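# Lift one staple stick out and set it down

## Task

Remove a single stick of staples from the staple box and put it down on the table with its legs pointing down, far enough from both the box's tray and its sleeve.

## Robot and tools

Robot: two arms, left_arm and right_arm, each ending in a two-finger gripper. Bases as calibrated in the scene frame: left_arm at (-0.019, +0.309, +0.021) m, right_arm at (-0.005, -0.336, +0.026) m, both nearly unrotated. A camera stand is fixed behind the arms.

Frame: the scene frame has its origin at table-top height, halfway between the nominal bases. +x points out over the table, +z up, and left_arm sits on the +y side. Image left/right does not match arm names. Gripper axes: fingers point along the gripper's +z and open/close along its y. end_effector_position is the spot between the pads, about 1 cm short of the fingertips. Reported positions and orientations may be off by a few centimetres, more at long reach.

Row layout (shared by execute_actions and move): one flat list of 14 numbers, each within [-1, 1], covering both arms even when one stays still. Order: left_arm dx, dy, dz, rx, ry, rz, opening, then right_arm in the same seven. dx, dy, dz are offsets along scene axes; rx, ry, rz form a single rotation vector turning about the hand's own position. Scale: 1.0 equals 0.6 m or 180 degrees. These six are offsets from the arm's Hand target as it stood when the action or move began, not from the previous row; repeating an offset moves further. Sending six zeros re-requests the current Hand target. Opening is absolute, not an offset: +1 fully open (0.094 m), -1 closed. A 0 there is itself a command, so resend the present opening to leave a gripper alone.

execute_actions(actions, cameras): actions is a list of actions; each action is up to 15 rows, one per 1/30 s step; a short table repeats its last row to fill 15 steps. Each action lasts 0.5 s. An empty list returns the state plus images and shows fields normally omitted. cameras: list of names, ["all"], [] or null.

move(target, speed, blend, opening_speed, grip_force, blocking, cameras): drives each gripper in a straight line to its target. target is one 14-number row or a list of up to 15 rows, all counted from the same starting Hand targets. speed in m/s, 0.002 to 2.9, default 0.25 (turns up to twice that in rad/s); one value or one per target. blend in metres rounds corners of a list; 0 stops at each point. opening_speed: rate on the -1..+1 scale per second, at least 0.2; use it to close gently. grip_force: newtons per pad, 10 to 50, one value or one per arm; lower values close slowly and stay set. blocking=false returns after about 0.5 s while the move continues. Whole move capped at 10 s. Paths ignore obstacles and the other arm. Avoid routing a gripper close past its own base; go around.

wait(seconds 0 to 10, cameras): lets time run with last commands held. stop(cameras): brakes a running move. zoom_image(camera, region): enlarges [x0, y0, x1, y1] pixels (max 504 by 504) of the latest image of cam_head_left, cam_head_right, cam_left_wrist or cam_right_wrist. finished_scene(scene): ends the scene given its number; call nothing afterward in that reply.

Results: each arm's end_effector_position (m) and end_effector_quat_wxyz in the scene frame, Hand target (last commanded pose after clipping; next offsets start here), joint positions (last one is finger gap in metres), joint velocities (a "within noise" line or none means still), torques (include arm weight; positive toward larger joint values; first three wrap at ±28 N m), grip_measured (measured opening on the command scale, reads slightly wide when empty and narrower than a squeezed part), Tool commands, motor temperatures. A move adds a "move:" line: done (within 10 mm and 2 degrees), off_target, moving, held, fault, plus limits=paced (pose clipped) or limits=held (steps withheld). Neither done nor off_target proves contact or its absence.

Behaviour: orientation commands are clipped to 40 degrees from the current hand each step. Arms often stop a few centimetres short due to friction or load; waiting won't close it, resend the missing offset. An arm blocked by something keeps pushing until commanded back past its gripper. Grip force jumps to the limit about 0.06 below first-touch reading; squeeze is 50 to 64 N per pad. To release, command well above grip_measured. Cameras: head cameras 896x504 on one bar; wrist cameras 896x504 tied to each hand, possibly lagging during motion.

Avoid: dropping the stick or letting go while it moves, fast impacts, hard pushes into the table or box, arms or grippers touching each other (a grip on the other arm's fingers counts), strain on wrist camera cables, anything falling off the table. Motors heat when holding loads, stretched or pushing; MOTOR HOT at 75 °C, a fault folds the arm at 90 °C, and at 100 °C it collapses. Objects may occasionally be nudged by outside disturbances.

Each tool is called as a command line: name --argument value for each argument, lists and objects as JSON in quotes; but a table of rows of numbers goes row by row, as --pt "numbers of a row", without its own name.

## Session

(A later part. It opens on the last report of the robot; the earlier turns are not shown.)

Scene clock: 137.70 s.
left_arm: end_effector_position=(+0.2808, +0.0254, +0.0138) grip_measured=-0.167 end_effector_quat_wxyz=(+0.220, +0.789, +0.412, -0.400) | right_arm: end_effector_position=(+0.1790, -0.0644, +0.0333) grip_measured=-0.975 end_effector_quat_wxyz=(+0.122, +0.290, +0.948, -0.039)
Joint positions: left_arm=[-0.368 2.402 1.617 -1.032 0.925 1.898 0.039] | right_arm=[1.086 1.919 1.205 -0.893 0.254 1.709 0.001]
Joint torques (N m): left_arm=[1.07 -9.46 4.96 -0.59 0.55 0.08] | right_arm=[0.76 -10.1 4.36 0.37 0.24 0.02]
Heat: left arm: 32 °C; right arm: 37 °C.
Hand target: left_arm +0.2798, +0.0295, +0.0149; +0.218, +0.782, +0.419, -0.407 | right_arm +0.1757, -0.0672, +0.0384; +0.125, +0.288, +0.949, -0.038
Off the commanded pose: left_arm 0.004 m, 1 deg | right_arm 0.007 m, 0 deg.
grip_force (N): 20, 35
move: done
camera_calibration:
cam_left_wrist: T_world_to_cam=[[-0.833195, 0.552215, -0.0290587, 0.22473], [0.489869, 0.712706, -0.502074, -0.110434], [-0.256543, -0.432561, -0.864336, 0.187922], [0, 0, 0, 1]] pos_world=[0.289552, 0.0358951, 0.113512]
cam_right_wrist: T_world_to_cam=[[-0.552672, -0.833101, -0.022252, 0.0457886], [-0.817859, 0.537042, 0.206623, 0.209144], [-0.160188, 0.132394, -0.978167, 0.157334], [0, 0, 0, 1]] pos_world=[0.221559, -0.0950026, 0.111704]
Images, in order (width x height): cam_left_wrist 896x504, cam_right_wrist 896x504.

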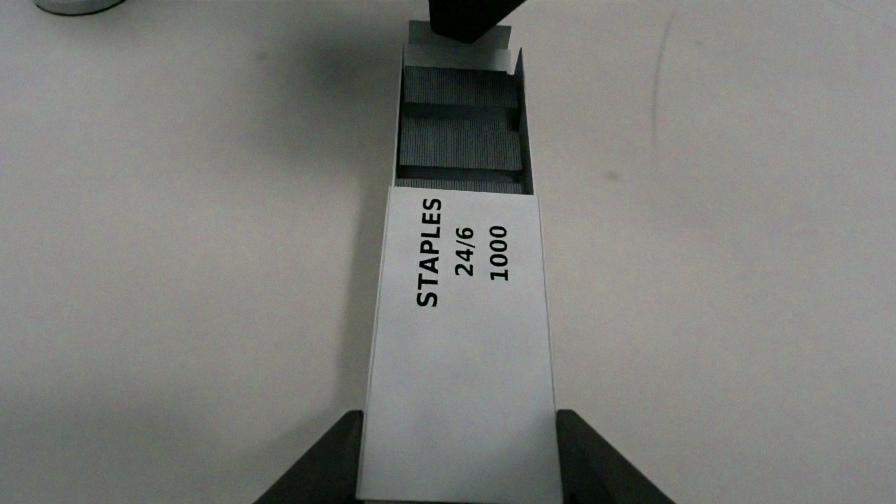

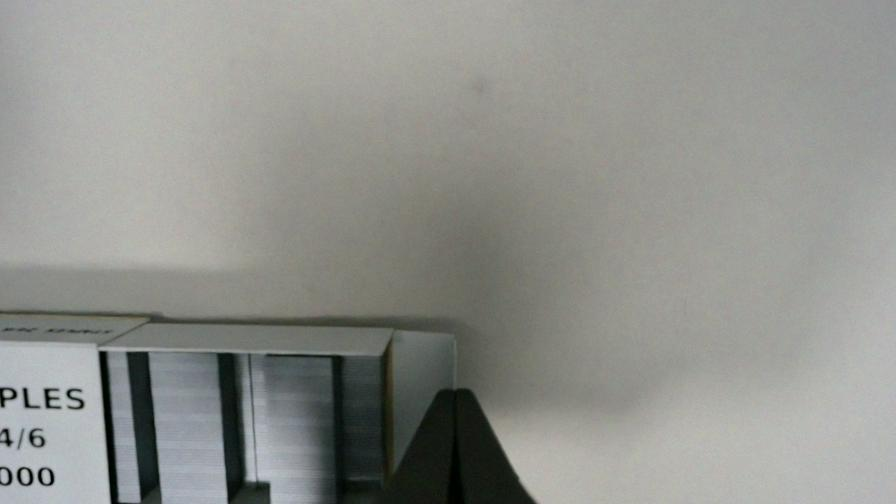

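move --pt "0 0 0 0 0 0 -0.168 0.0047 0.0062 0.0027 0 0 0 -0.5" --pt "0 0 0 0 0 0 -0.168 0.022 0.0297 0.066 0 0 0 -0.6" --pt "0 0 0 0 0 0 -0.168 0.0215 0.0617 0.06 0 0 0 -0.6" --speed 0.08 --opening_speed 1 --blend '[0,0.015,0]' --cameras '["cam_left_wrist","cam_right_wrist"]'

zoom_image --camera "cam_right_wrist" --region '[280, 220, 580, 440]'

Scene clock: 156.83 s.
left_arm: end_effector_position=(+0.2811, +0.0265, +0.0122) grip_measured=-0.167 end_effector_quat_wxyz=(+0.217, +0.792, +0.412, -0.396) | right_arm: end_effector_position=(+0.1898, -0.0317, +0.0749) grip_measured=-0.599 end_effector_quat_wxyz=(+0.123, +0.289, +0.949, -0.030)
Joint positions: left_arm=[-0.368 2.402 1.617 -1.03 0.914 1.898 0.039] | right_arm=[1.099 1.967 1.45 -1.077 0.254 1.718 0.019]
Joint torques (N m): left_arm=[1.06 -9.5 4.92 -0.59 0.69 0.07] | right_arm=[0.65 -7.86 7.04 0.33 0.24 0.06]
Heat: left arm: 32 °C; right arm: 37 °C.
Hand target: left_arm +0.2798, +0.0295, +0.0149; +0.218, +0.782, +0.419, -0.407 | right_arm +0.1886, -0.0302, +0.0743; +0.125, +0.288, +0.949, -0.038
Off the commanded pose: left_arm 0.004 m, 2 deg | right_arm 0.002 m, 1 deg.
grip_force (N): 20, 35
move: done; blend cut to 0 m at target 2
camera_calibration:
cam_left_wrist: T_world_to_cam=[[-0.831525, 0.554749, -0.0286221, 0.223742], [0.494609, 0.715959, -0.492712, -0.113793], [-0.252839, -0.423859, -0.869722, 0.185932], [0, 0, 0, 1]] pos_world=[0.289341, 0.0361597, 0.112046]
cam_right_wrist: T_world_to_cam=[[-0.548384, -0.83534, -0.0384888, 0.08026], [-0.821983, 0.530013, 0.2084, 0.192301], [-0.153686, 0.14592, -0.977286, 0.194579], [0, 0, 0, 1]] pos_world=[0.231986, -0.0632708, 0.153172]
Images, in order (width x height): cam_left_wrist 896x504, cam_right_wrist 896x504.

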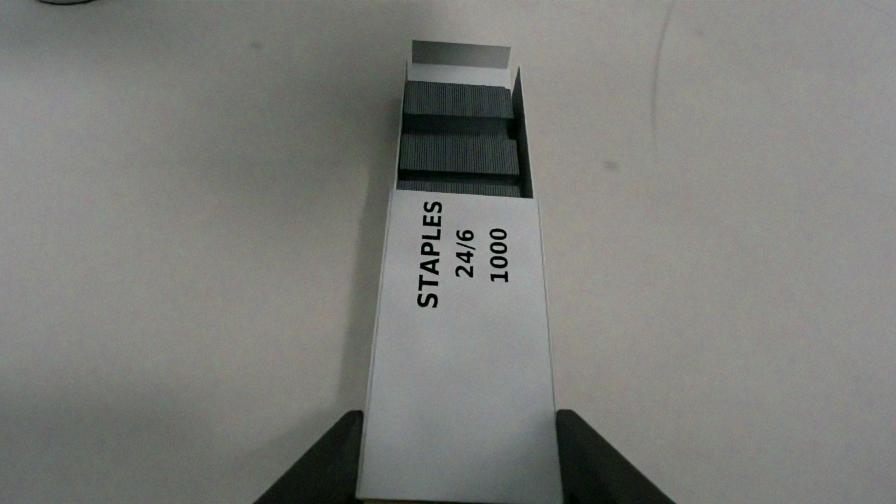

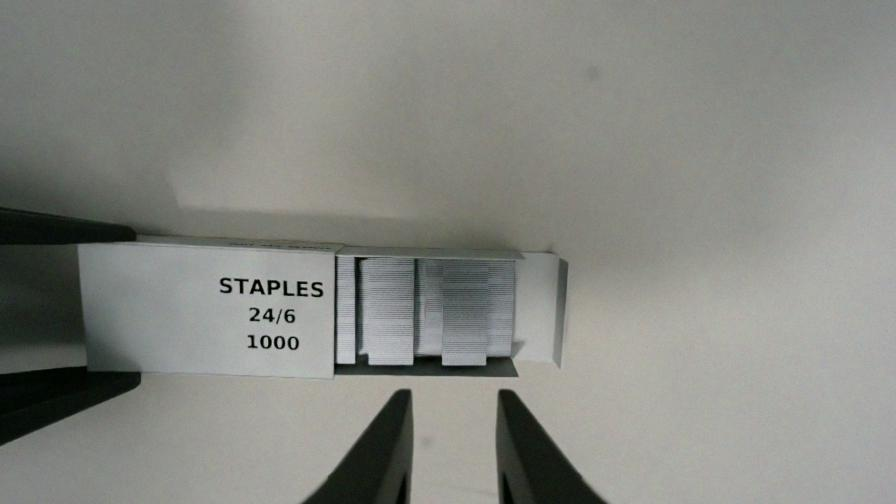

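Scaled by 1.680 from the camera's 896x504 image, which has a finer 1280x720 frame.

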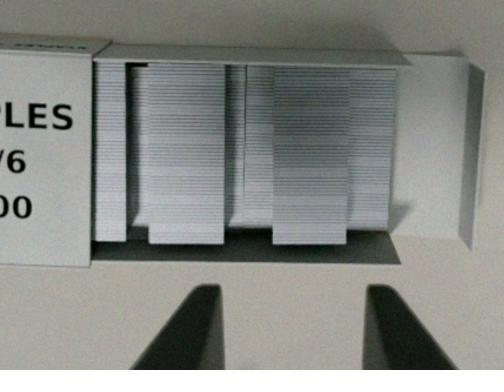

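move --target '[0,0,0,0,0,0,-0.168, 0.0002,-0.014,-0.0638,0,0,0,-0.62]' --speed 0.08 --cameras '["cam_right_wrist"]'

zoom_image --camera "cam_right_wrist" --region '[340, 250, 600, 484]'

Scene clock: 164.97 s.
left_arm: end_effector_position=(+0.2811, +0.0265, +0.0122) grip_measured=-0.167 end_effector_quat_wxyz=(+0.217, +0.792, +0.412, -0.396) | right_arm: end_effector_position=(+0.1881, -0.0350, +0.0424) grip_measured=-0.619 end_effector_quat_wxyz=(+0.124, +0.289, +0.949, -0.029)
Joint positions: left_arm=[-0.368 2.402 1.617 -1.03 0.914 1.898 0.039] | right_arm=[1.099 1.993 1.35 -0.949 0.254 1.718 0.018]
Joint torques (N m): left_arm=[1.1 -9.44 5 -0.55 0.66 0.04] | right_arm=[-0.36 -8.03 4.81 0.62 0.24 -0.05]
Heat: left arm: 32 °C; right arm: 37 °C.
Hand target: left_arm +0.2798, +0.0295, +0.0149; +0.218, +0.782, +0.419, -0.407 | right_arm +0.1887, -0.0386, +0.0360; +0.125, +0.288, +0.949, -0.038
Off the commanded pose: left_arm 0.004 m, 2 deg | right_arm 0.007 m, 1 deg.
grip_force (N): 20, 35
move: done
camera_calibration:
cam_right_wrist: T_world_to_cam=[[-0.548337, -0.835242, -0.0412031, 0.0754286], [-0.822238, 0.529506, 0.208683, 0.199441], [-0.152483, 0.148307, -0.977115, 0.162907], [0, 0, 0, 1]] pos_world=[0.230189, -0.0667644, 0.120667]
Images, in order (width x height): cam_right_wrist 896x504.

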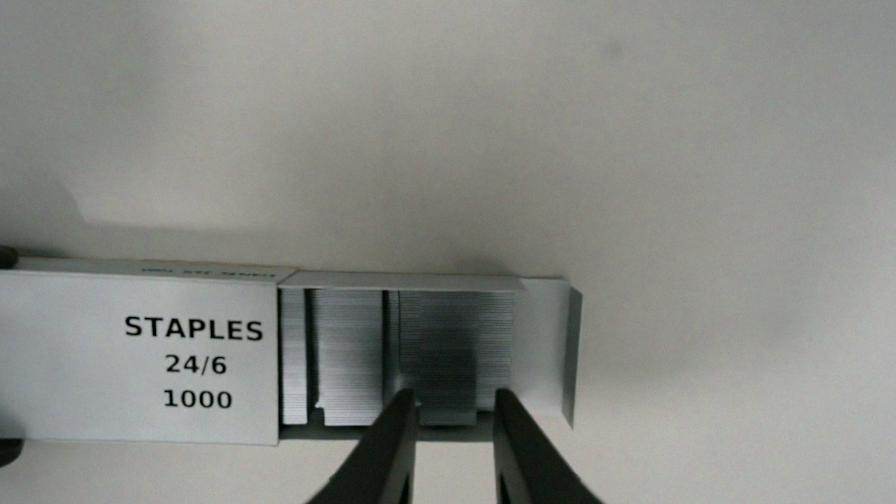

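Scaled by 1.938 from the camera's 896x504 image, which has a finer 1280x720 frame.

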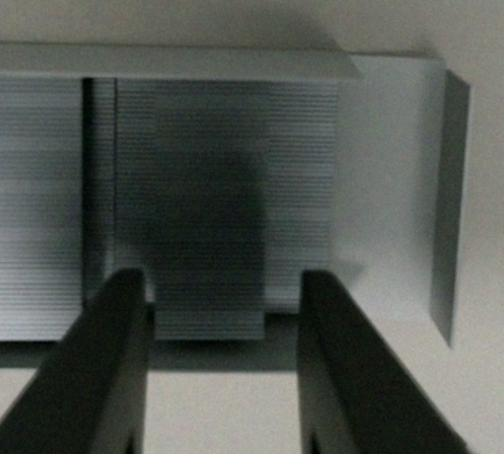

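move --target '[0,0,0,0,0,0,-0.168, 0.0045,-0.005,-0.014,0,0,0,-0.62]' --speed 0.06 --cameras '["cam_right_wrist"]'

zoom_image --camera "cam_right_wrist" --region '[340, 250, 600, 484]'

Scene clock: 174.07 s.
left_arm: end_effector_position=(+0.2811, +0.0265, +0.0122) grip_measured=-0.167 end_effector_quat_wxyz=(+0.217, +0.792, +0.412, -0.396) | right_arm: end_effector_position=(+0.1901, -0.0355, +0.0371) grip_measured=-0.619 end_effector_quat_wxyz=(+0.124, +0.288, +0.949, -0.024)
Joint positions: left_arm=[-0.368 2.402 1.617 -1.03 0.914 1.898 0.039] | right_arm=[1.094 1.993 1.327 -0.913 0.254 1.709 0.018]
Joint torques (N m): left_arm=[1.13 -9.35 5.03 -0.54 0.7 0.07] | right_arm=[-0.84 -7.5 4.6 0.64 0.24 -0.07]
Heat: left arm: 33 °C; right arm: 37 °C.
Hand target: left_arm +0.2798, +0.0295, +0.0149; +0.218, +0.782, +0.419, -0.407 | right_arm +0.1915, -0.0418, +0.0276; +0.125, +0.288, +0.949, -0.038
Off the commanded pose: left_arm 0.004 m, 2 deg | right_arm 0.011 m, 2 deg.
grip_force (N): 20, 35
move: off_target (right_arm)
camera_calibration:
cam_right_wrist: T_world_to_cam=[[-0.545546, -0.836529, -0.0509719, 0.0756297], [-0.824755, 0.525075, 0.20994, 0.202714], [-0.148857, 0.156571, -0.976385, 0.157573], [0, 0, 0, 1]] pos_world=[0.231905, -0.0678449, 0.115149]
Images, in order (width x height): cam_right_wrist 896x504.

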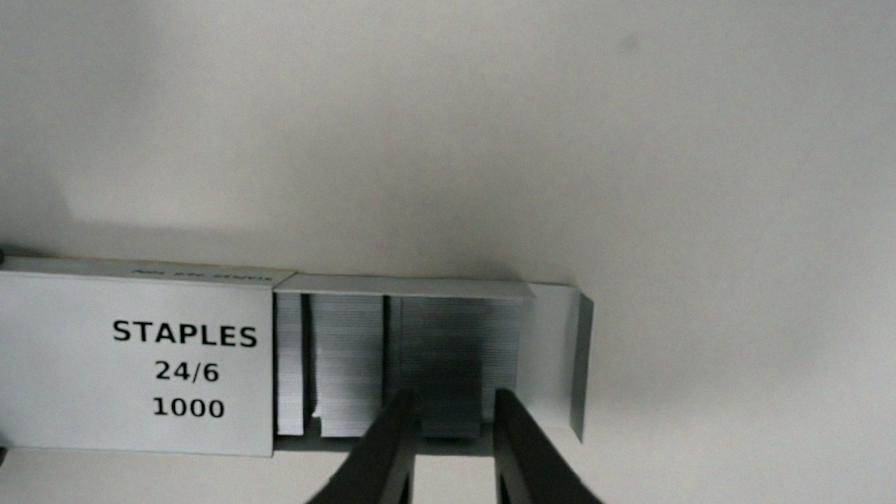

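Scaled by 1.938 from the camera's 896x504 image, which has a finer 1280x720 frame.

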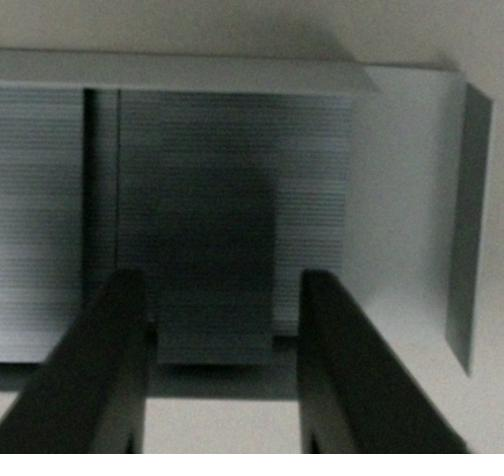

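move --target '[0,0,0,0,0,0,-0.168, 0.0,0.001,-0.0135,0,0,0,-0.62]' --speed 0.05 --cameras '["cam_right_wrist"]'

zoom_image --camera "cam_right_wrist" --region '[340, 260, 600, 494]'

Scene clock: 179.37 s.
left_arm: end_effector_position=(+0.2815, +0.0267, +0.0118) grip_measured=-0.167 end_effector_quat_wxyz=(+0.217, +0.792, +0.411, -0.395) | right_arm: end_effector_position=(+0.1900, -0.0358, +0.0301) grip_measured=-0.619 end_effector_quat_wxyz=(+0.124, +0.288, +0.949, -0.026)
Joint positions: left_arm=[-0.368 2.402 1.617 -1.028 0.912 1.898 0.039] | right_arm=[1.094 2.007 1.317 -0.894 0.254 1.709 0.018]
Joint torques (N m): left_arm=[1.02 -9.46 5.03 -0.64 0.72 0.05] | right_arm=[-0.77 -7.45 4.34 0.73 0.24 -0.06]
Heat: left arm: 33 °C; right arm: 37 °C.
Hand target: left_arm +0.2798, +0.0294, +0.0150; +0.218, +0.782, +0.419, -0.407 | right_arm +0.1915, -0.0411, +0.0195; +0.125, +0.288, +0.949, -0.038
Off the commanded pose: left_arm 0.005 m, 2 deg | right_arm 0.012 m, 1 deg.
grip_force (N): 20, 35
move: off_target (right_arm)
camera_calibration:
cam_right_wrist: T_world_to_cam=[[-0.545323, -0.836942, -0.0463779, 0.0748275], [-0.824522, 0.525622, 0.209488, 0.204224], [-0.150952, 0.152478, -0.976711, 0.151089], [0, 0, 0, 1]] pos_world=[0.232, -0.0677563, 0.108258]
Images, in order (width x height): cam_right_wrist 896x504.

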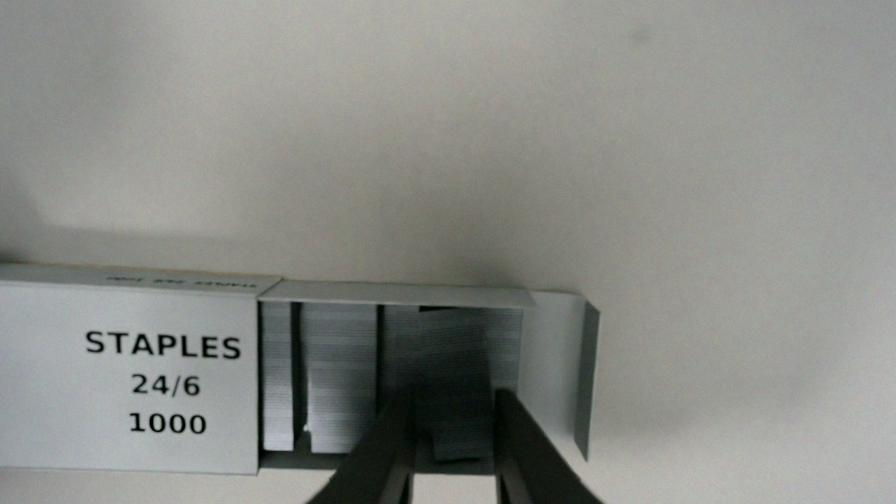

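Scaled by 1.938 from the camera's 896x504 image, which has a finer 1280x720 frame.

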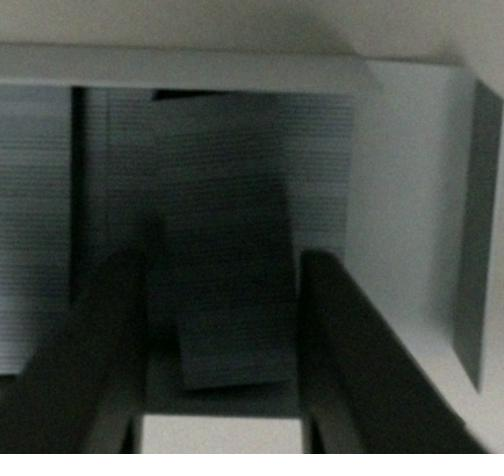

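move --target '[0,0,0,0,0,0,-0.168, 0.0,0.0,-0.009,0,0,0,-0.62]' --speed 0.05 --cameras '["cam_right_wrist"]'

zoom_image --camera "cam_right_wrist" --region '[340, 260, 600, 494]'

Scene clock: 184.20 s.
left_arm: end_effector_position=(+0.2819, +0.0269, +0.0115) grip_measured=-0.167 end_effector_quat_wxyz=(+0.217, +0.793, +0.411, -0.393) | right_arm: end_effector_position=(+0.1903, -0.0352, +0.0247) grip_measured=-0.619 end_effector_quat_wxyz=(+0.124, +0.288, +0.949, -0.025)
Joint positions: left_arm=[-0.368 2.402 1.617 -1.027 0.91 1.898 0.039] | right_arm=[1.094 2.016 1.308 -0.873 0.254 1.709 0.018]
Joint torques (N m): left_arm=[1.05 -9.43 5.11 -0.6 0.73 0.01] | right_arm=[-0.77 -7.46 4.36 0.71 0.24 -0.06]
Heat: left arm: 33 °C; right arm: 37 °C.
Hand target: left_arm +0.2798, +0.0295, +0.0149; +0.218, +0.782, +0.419, -0.407 | right_arm +0.1916, -0.0411, +0.0141; +0.125, +0.288, +0.949, -0.038
Off the commanded pose: left_arm 0.005 m, 2 deg | right_arm 0.012 m, 1 deg.
grip_force (N): 20, 35
move: off_target (right_arm)
camera_calibration:
cam_right_wrist: T_world_to_cam=[[-0.545215, -0.836884, -0.048647, 0.0752387], [-0.824831, 0.525194, 0.209345, 0.205369], [-0.149649, 0.154264, -0.976631, 0.145588], [0, 0, 0, 1]] pos_world=[0.232203, -0.0673515, 0.102853]
Images, in order (width x height): cam_right_wrist 896x504.

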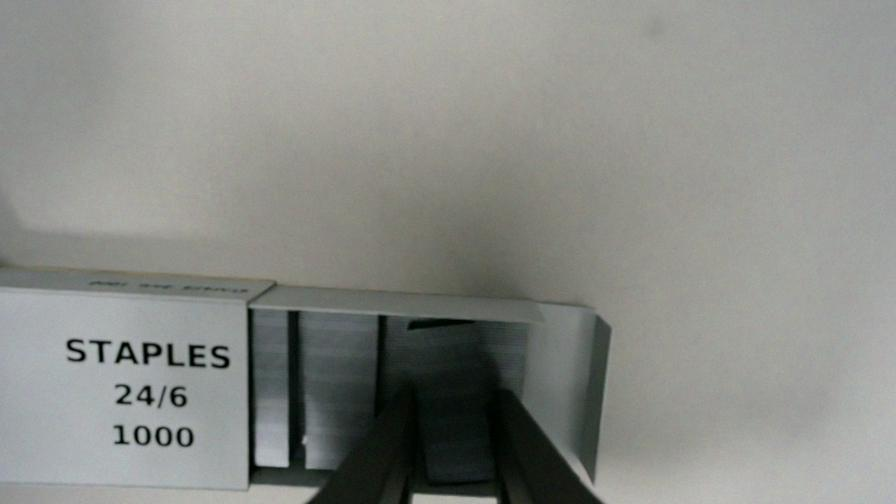

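Scaled by 1.938 from the camera's 896x504 image, which has a finer 1280x720 frame.

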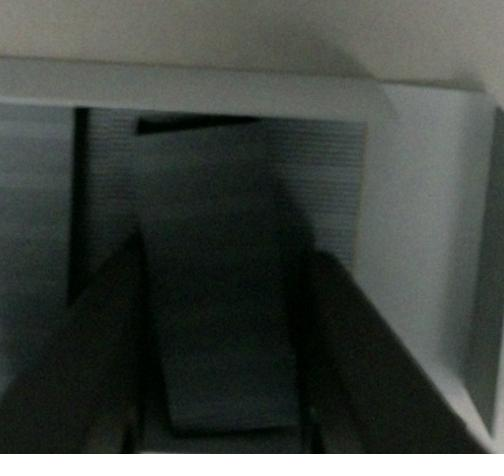

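move --target '[0,0,0,0,0,0,-0.168, 0.0,0.0,0.003,0,0,0,-0.85]' --speed 0.05 --opening_speed 0.25 --grip_force '[20,25]' --cameras '["cam_right_wrist"]'

zoom_image --camera "cam_right_wrist" --region '[340, 260, 600, 494]'

Scene clock: 189.13 s.
left_arm: end_effector_position=(+0.2819, +0.0269, +0.0115) grip_measured=-0.167 end_effector_quat_wxyz=(+0.217, +0.793, +0.411, -0.393) | right_arm: end_effector_position=(+0.1908, -0.0342, +0.0246) grip_measured=-0.700 end_effector_quat_wxyz=(+0.125, +0.288, +0.949, -0.023)
Joint positions: left_arm=[-0.368 2.402 1.617 -1.027 0.91 1.898 0.039] | right_arm=[1.094 2.016 1.308 -0.868 0.254 1.709 0.014]
Joint torques (N m): left_arm=[0.92 -9.22 4.97 -0.6 0.72 0.05] | right_arm=[-0.79 -7.69 4.59 0.58 0.25 -0.06]
Heat: left arm: 33 °C; right arm: 37 °C.
Hand target: left_arm +0.2798, +0.0295, +0.0149; +0.218, +0.782, +0.419, -0.407 | right_arm +0.1916, -0.0411, +0.0159; +0.125, +0.288, +0.949, -0.038
Off the commanded pose: left_arm 0.005 m, 2 deg | right_arm 0.011 m, 2 deg.
grip_force (N): 20, 25
move: off_target (right_arm)
camera_calibration:
cam_right_wrist: T_world_to_cam=[[-0.545128, -0.83666, -0.0532576, 0.076518], [-0.825248, 0.524334, 0.209858, 0.20534], [-0.147655, 0.15835, -0.97628, 0.145206], [0, 0, 0, 1]] pos_world=[0.232609, -0.0666404, 0.102744]
Images, in order (width x height): cam_right_wrist 896x504.

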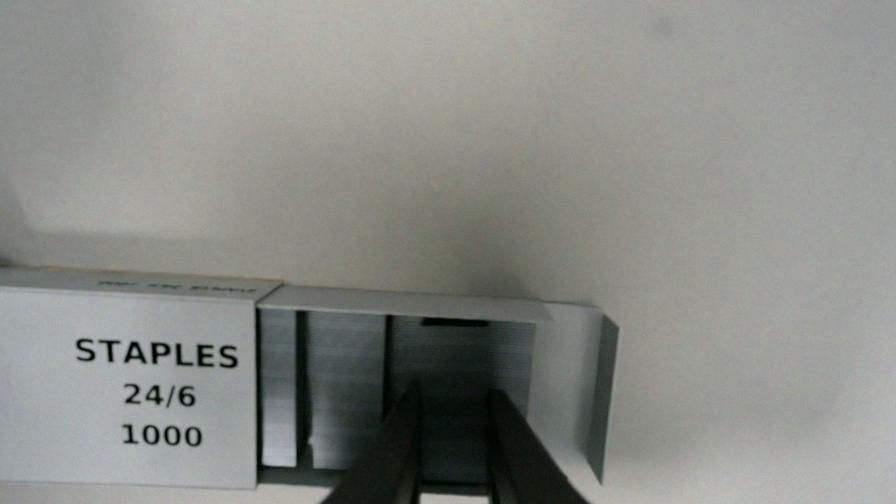

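Scaled by 1.938 from the camera's 896x504 image, which has a finer 1280x720 frame.

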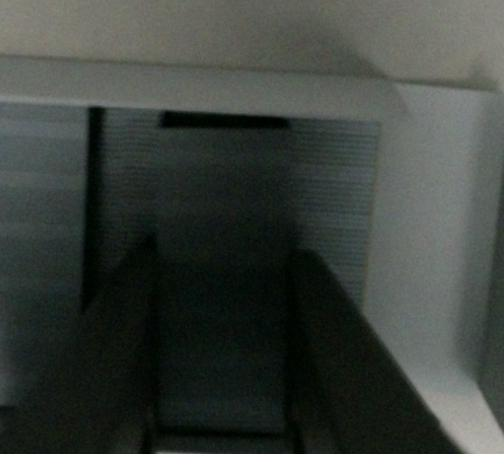

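move --pt "0 0 0 0 0 0 -0.168 0.0 0.0 0.1 0 0 0 -0.85" --pt "0 0 0 0 0 0 -0.168 -0.1277 -0.1815 0.1 0 0 0 -0.85" --speed '[0.08,0.12]' --blend '[0.01,0]' --cameras '["cam_right_wrist","cam_left_wrist"]'

Scene clock: 197.73 s.
left_arm: end_effector_position=(+0.2819, +0.0269, +0.0115) grip_measured=-0.167 end_effector_quat_wxyz=(+0.217, +0.793, +0.411, -0.393) | right_arm: end_effector_position=(+0.1173, -0.1472, +0.0747) grip_measured=-0.700 end_effector_quat_wxyz=(+0.123, +0.288, +0.949, -0.038)
Joint positions: left_arm=[-0.368 2.402 1.617 -1.027 0.91 1.898 0.039] | right_arm=[1.167 1.491 0.89 -1.027 0.251 1.789 0.014]
Joint torques (N m): left_arm=[0.98 -9.28 4.96 -0.61 0.72 0.04] | right_arm=[0.81 -5.96 4.66 0.38 0.23 0.08]
Heat: left arm: 33 °C; right arm: 37 °C.
Hand target: left_arm +0.2798, +0.0295, +0.0149; +0.218, +0.782, +0.419, -0.407 | right_arm +0.1149, -0.1501, +0.0759; +0.125, +0.288, +0.949, -0.038
Off the commanded pose: left_arm 0.005 m, 2 deg | right_arm 0.004 m, 0 deg.
grip_force (N): 20, 25
move: done
camera_calibration:
cam_left_wrist: T_world_to_cam=[[-0.83105, 0.555318, -0.0312823, 0.224049], [0.497379, 0.716816, -0.48866, -0.11562], [-0.248938, -0.42166, -0.871913, 0.184487], [0, 0, 0, 1]] pos_world=[0.289628, 0.036251, 0.111367]
cam_right_wrist: T_world_to_cam=[[-0.549629, -0.835112, -0.022249, -0.0570472], [-0.820033, 0.534236, 0.205276, 0.194533], [-0.159542, 0.13107, -0.978451, 0.198687], [0, 0, 0, 1]] pos_world=[0.159868, -0.177609, 0.153204]
Images, in order (width x height): cam_left_wrist 896x504, cam_right_wrist 896x504.

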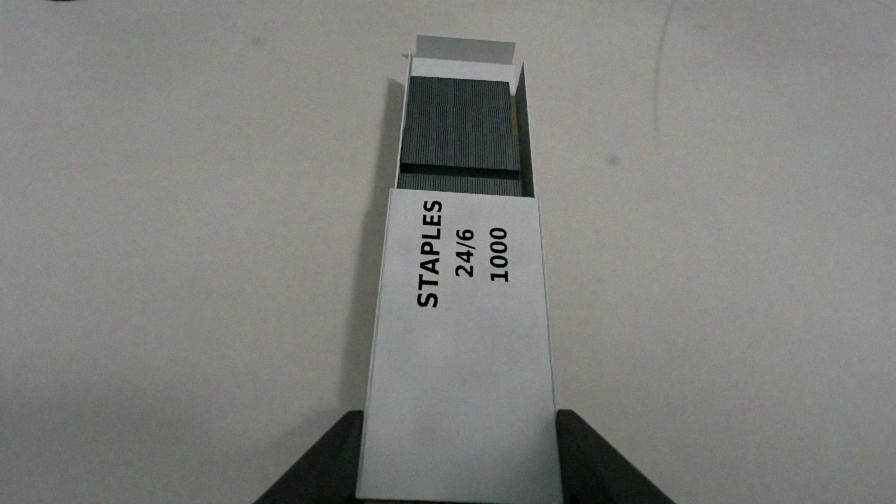

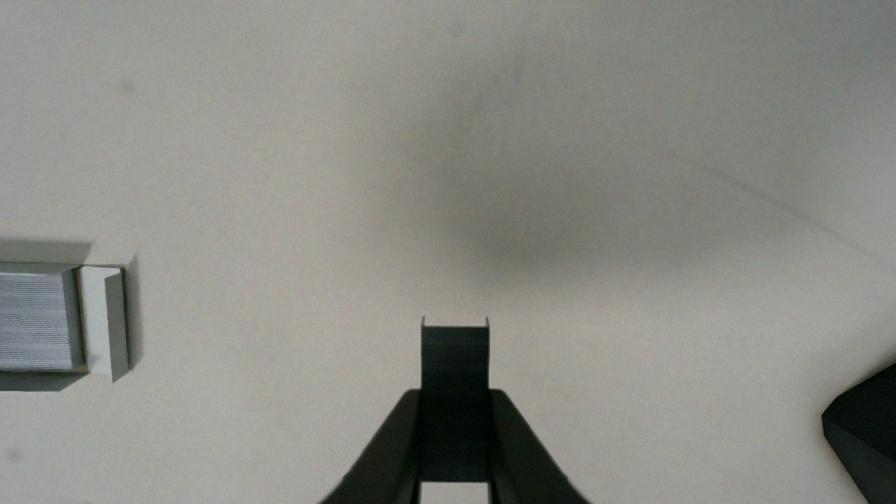

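move --target '[0,0,0,0,0,0,-0.168, 0,0,-0.096,0,0,0,-0.85]' --speed 0.06 --cameras '["cam_right_wrist"]'

zoom_image --camera "cam_right_wrist" --region '[340, 270, 580, 484]'

Scene clock: 205.27 s.
left_arm: end_effector_position=(+0.2819, +0.0269, +0.0115) grip_measured=-0.167 end_effector_quat_wxyz=(+0.217, +0.793, +0.411, -0.393) | right_arm: end_effector_position=(+0.1171, -0.1477, +0.0219) grip_measured=-0.700 end_effector_quat_wxyz=(+0.123, +0.290, +0.949, -0.032)
Joint positions: left_arm=[-0.368 2.402 1.617 -1.027 0.91 1.898 0.039] | right_arm=[1.167 1.583 0.743 -0.775 0.251 1.79 0.014]
Joint torques (N m): left_arm=[0.91 -9.4 4.96 -0.59 0.74 0.04] | right_arm=[0.83 -4.3 4.29 0.58 0.23 0.06]
Heat: left arm: 33 °C; right arm: 37 °C.
Hand target: left_arm +0.2798, +0.0295, +0.0149; +0.218, +0.782, +0.419, -0.407 | right_arm +0.1149, -0.1500, +0.0183; +0.125, +0.288, +0.949, -0.038
Off the commanded pose: left_arm 0.005 m, 2 deg | right_arm 0.005 m, 1 deg.
grip_force (N): 20, 25
move: done
camera_calibration:
cam_right_wrist: T_world_to_cam=[[-0.550436, -0.834148, -0.0348996, -0.0582074], [-0.820429, 0.532694, 0.207687, 0.205264], [-0.154651, 0.142951, -0.977573, 0.148164], [0, 0, 0, 1]] pos_world=[0.159279, -0.179077, 0.100179]
Images, in order (width x height): cam_right_wrist 896x504.

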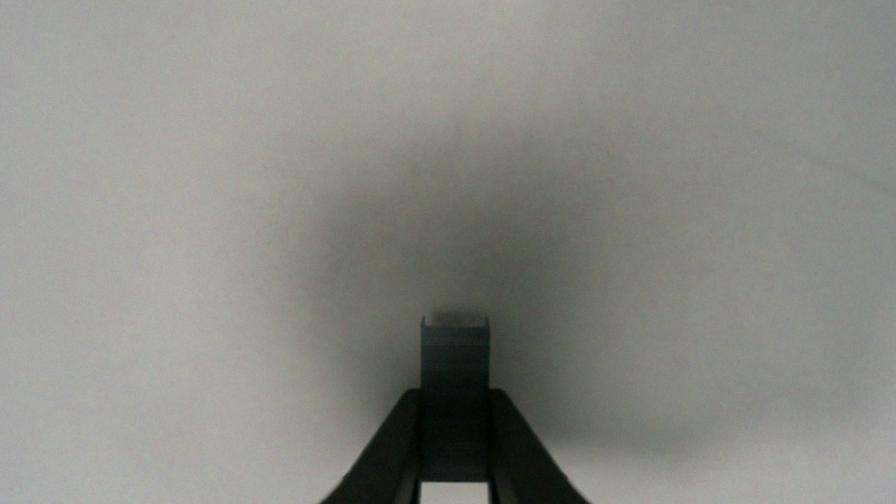

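Scaled by 2.100 from the camera's 896x504 image, which has a finer 1280x720 frame.

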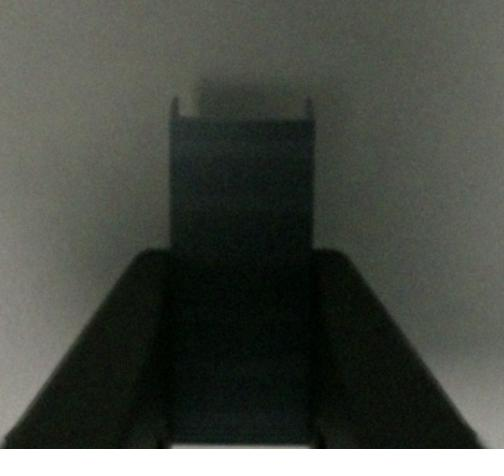

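move --target '[0,0,0,0,0,0,-0.168, 0,0,-0.0085,0,0,0,-0.85]' --speed 0.03 --cameras '["cam_right_wrist"]'

zoom_image --camera "cam_right_wrist" --region '[340, 270, 580, 484]'

Scene clock: 209.67 s.
left_arm: end_effector_position=(+0.2819, +0.0269, +0.0115) grip_measured=-0.167 end_effector_quat_wxyz=(+0.217, +0.793, +0.411, -0.393) | right_arm: end_effector_position=(+0.1173, -0.1470, +0.0173) grip_measured=-0.700 end_effector_quat_wxyz=(+0.123, +0.290, +0.949, -0.031)
Joint positions: left_arm=[-0.368 2.402 1.617 -1.027 0.91 1.898 0.039] | right_arm=[1.167 1.595 0.733 -0.751 0.251 1.79 0.014]
Joint torques (N m): left_arm=[1.13 -9.46 5.07 -0.62 0.74 0.04] | right_arm=[0.83 -4.23 4.14 0.56 0.23 0.06]
Heat: left arm: 33 °C; right arm: 36 °C.
Hand target: left_arm +0.2798, +0.0295, +0.0149; +0.218, +0.782, +0.419, -0.407 | right_arm +0.1149, -0.1499, +0.0132; +0.125, +0.288, +0.949, -0.038
Off the commanded pose: left_arm 0.005 m, 2 deg | right_arm 0.006 m, 1 deg.
grip_force (N): 20, 25
move: done
camera_calibration:
cam_right_wrist: T_world_to_cam=[[-0.550375, -0.834077, -0.0374508, -0.057671], [-0.82064, 0.532159, 0.208221, 0.206057], [-0.153743, 0.145333, -0.977365, 0.143897], [0, 0, 0, 1]] pos_world=[0.159481, -0.17867, 0.0955745]
Images, in order (width x height): cam_right_wrist 896x504.

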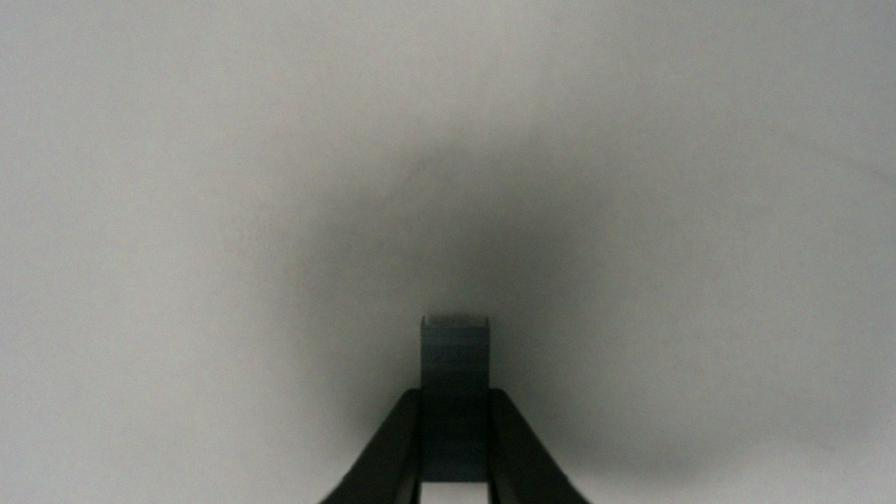

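Scaled by 2.100 from the camera's 896x504 image, which has a finer 1280x720 frame.

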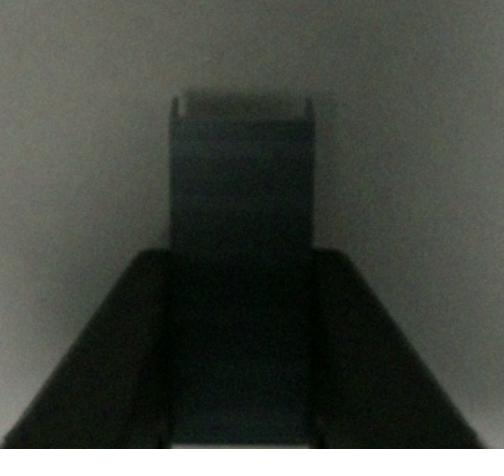

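move --target '[0,0,0,0,0,0,-0.168, 0,0,-0.0065,0,0,0,-0.85]' --speed 0.03 --cameras '["cam_right_wrist"]'

zoom_image --camera "cam_right_wrist" --region '[340, 270, 580, 484]'

Scene clock: 214.53 s.
left_arm: end_effector_position=(+0.2819, +0.0269, +0.0115) grip_measured=-0.167 end_effector_quat_wxyz=(+0.217, +0.793, +0.411, -0.393) | right_arm: end_effector_position=(+0.1172, -0.1473, +0.0142) grip_measured=-0.700 end_effector_quat_wxyz=(+0.123, +0.290, +0.949, -0.031)
Joint positions: left_arm=[-0.368 2.402 1.617 -1.027 0.91 1.898 0.039] | right_arm=[1.167 1.604 0.727 -0.737 0.251 1.791 0.014]
Joint torques (N m): left_arm=[1.07 -9.42 4.9 -0.63 0.76 0.05] | right_arm=[0.83 -4.1 4 0.62 0.23 0.06]
Heat: left arm: 33 °C; right arm: 36 °C.
Hand target: left_arm +0.2798, +0.0295, +0.0149; +0.218, +0.782, +0.419, -0.407 | right_arm +0.1149, -0.1499, +0.0093; +0.125, +0.288, +0.949, -0.038
Off the commanded pose: left_arm 0.005 m, 2 deg | right_arm 0.006 m, 1 deg.
grip_force (N): 20, 25
move: done
camera_calibration:
cam_right_wrist: T_world_to_cam=[[-0.550671, -0.833926, -0.0364514, -0.0580295], [-0.820384, 0.532637, 0.208007, 0.206791], [-0.154047, 0.144448, -0.977448, 0.14078], [0, 0, 0, 1]] pos_world=[0.15938, -0.178872, 0.0924764]
Images, in order (width x height): cam_right_wrist 896x504.

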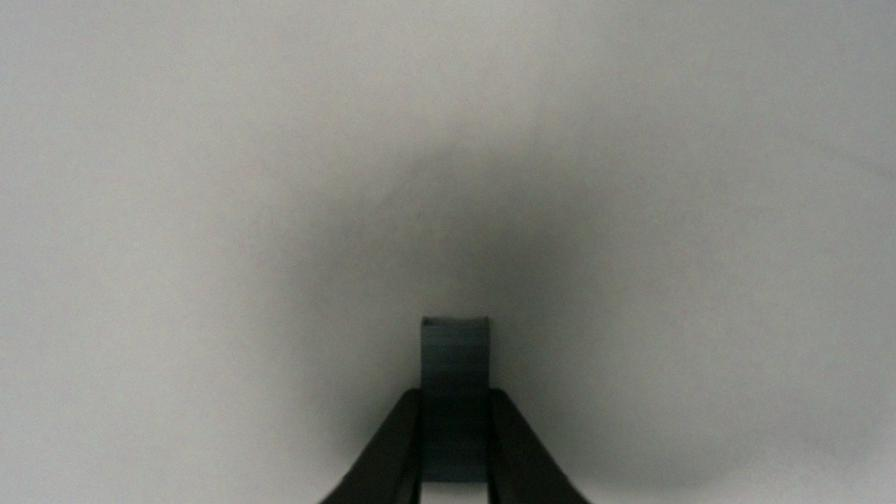

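Scaled by 2.100 from the camera's 896x504 image, which has a finer 1280x720 frame.

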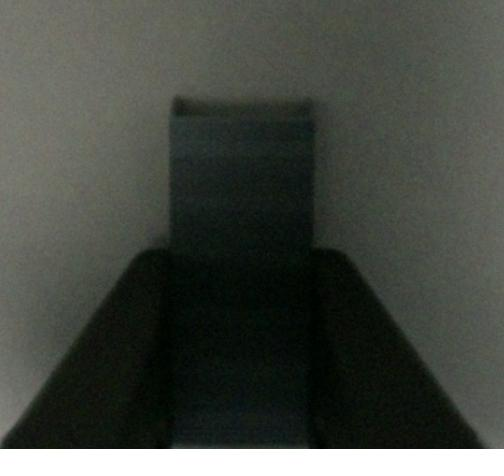

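move --pt "0 0 0 0 0 0 -0.168 0 0 -0.003 0 0 0 -0.85" --pt "0 0 0 0 0 0 0.25 0.002 0.003 0.004 0 0 0 -0.4" --pt "0.055 0.083 0.083 0 0 0 0.25 0.002 0.003 0.11 0 0 0 -0.4" --speed '[0.03,0.05,0.09]' --opening_speed 0.4 --grip_force '[50,30]' --cameras '["all"]'

zoom_image --camera "cam_right_wrist" --region '[340, 220, 580, 434]'

Scene clock: 225.83 s.
left_arm: end_effector_position=(+0.3131, +0.0792, +0.0570) grip_measured=+0.247 end_effector_quat_wxyz=(+0.216, +0.784, +0.427, -0.395) | right_arm: end_effector_position=(+0.1159, -0.1507, +0.0680) grip_measured=-0.401 end_effector_quat_wxyz=(+0.122, +0.288, +0.949, -0.045)
Joint positions: left_arm=[-0.224 2.402 1.803 -1.363 0.871 2.067 0.059] | right_arm=[1.167 1.5 0.868 -1.01 0.251 1.791 0.028]
Joint torques (N m): left_arm=[0.1 -9.58 7.27 -1.03 0.58 0.16] | right_arm=[0.61 -5.91 6.54 0.18 0.22 0.04]
Heat: left arm: 34 °C; right arm: 36 °C.
Hand target: left_arm +0.3128, +0.0792, +0.0647; +0.218, +0.782, +0.418, -0.407 | right_arm +0.1161, -0.1482, +0.0753; +0.125, +0.288, +0.949, -0.038
Off the commanded pose: left_arm 0.008 m, 2 deg | right_arm 0.008 m, 1 deg.
joint sent to its limit (left arm) — joint 6 (wrist roll), upper limit. The joint targets still meet the commanded pose.
grip_force (N): 50, 30
move: done
camera_calibration:
cam_left_wrist: T_world_to_cam=[[-0.84829, 0.5294, -0.0118325, 0.228698], [0.466454, 0.736478, -0.48992, -0.138171], [-0.250649, -0.421113, -0.871687, 0.254453], [0, 0, 0, 1]] pos_world=[0.322232, 0.0878409, 0.156817]
cam_right_wrist: T_world_to_cam=[[-0.550933, -0.834489, -0.0100286, -0.0614181], [-0.818314, 0.537816, 0.202772, 0.197195], [-0.163817, 0.11992, -0.979175, 0.191211], [0, 0, 0, 1]] pos_world=[0.158854, -0.180237, 0.146627]

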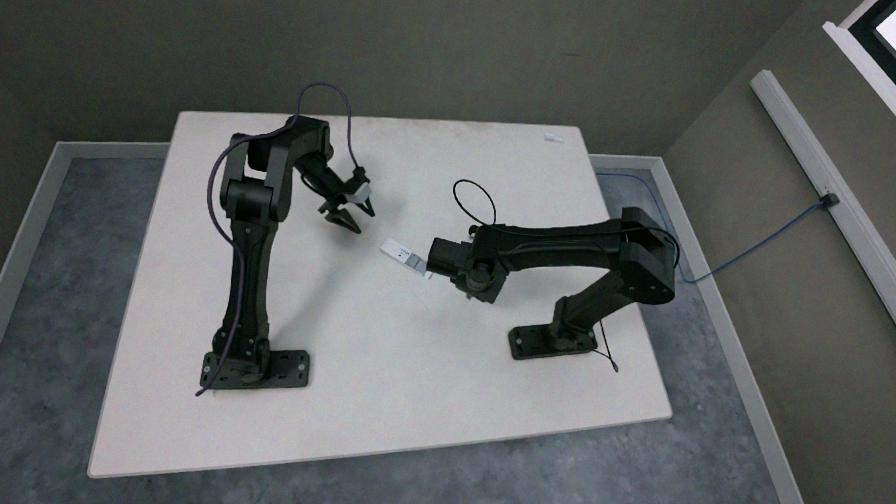

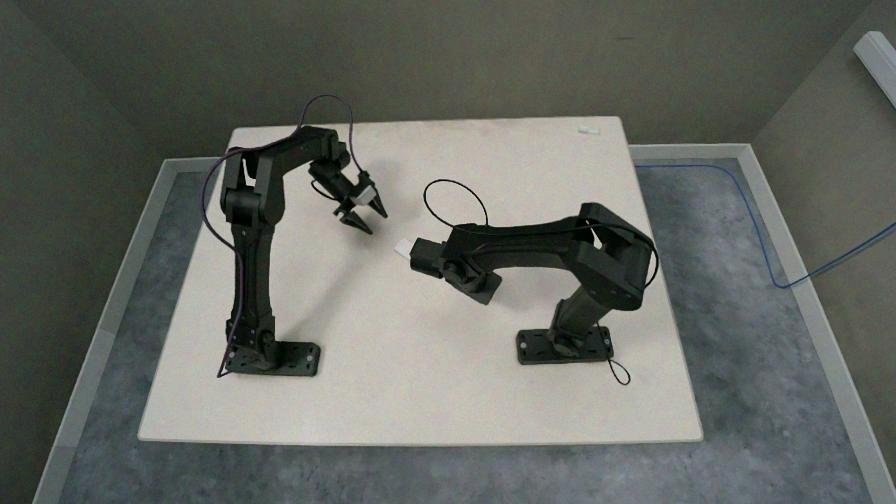

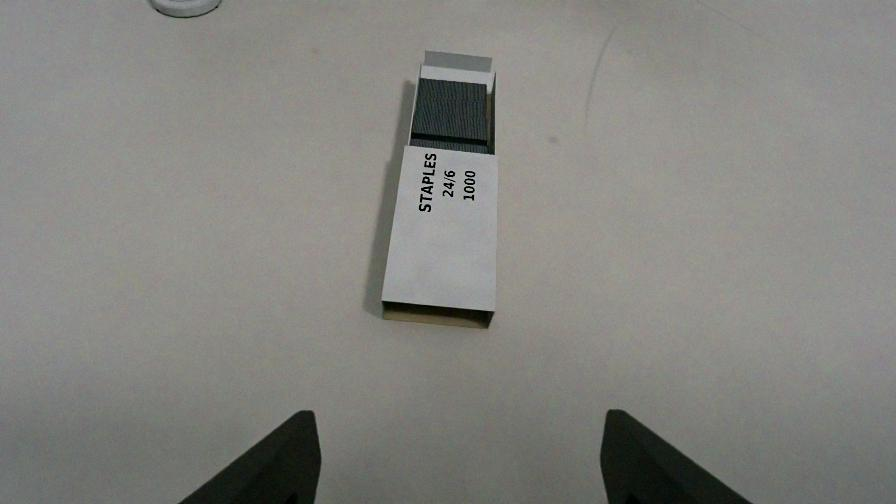

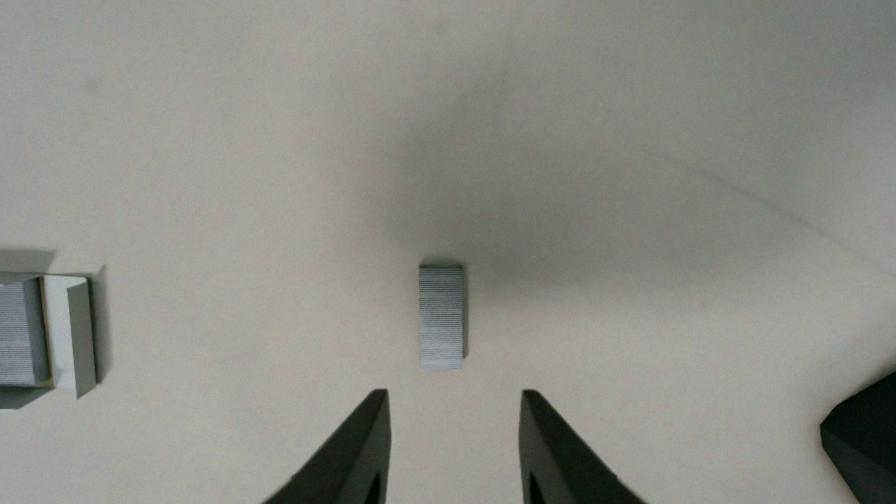

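Scaled by 2.100 from the camera's 896x504 image, which has a finer 1280x720 frame.

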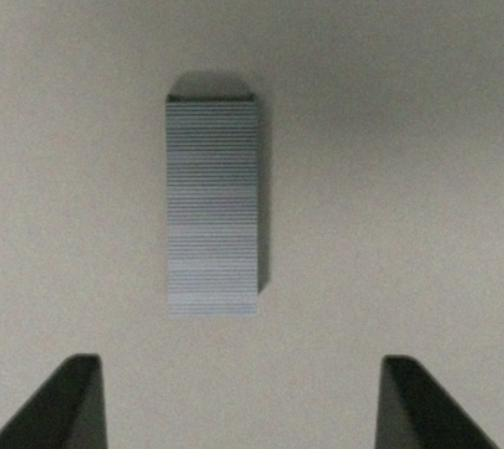

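finished_scene --scene 2

The scene is finished: the task was done.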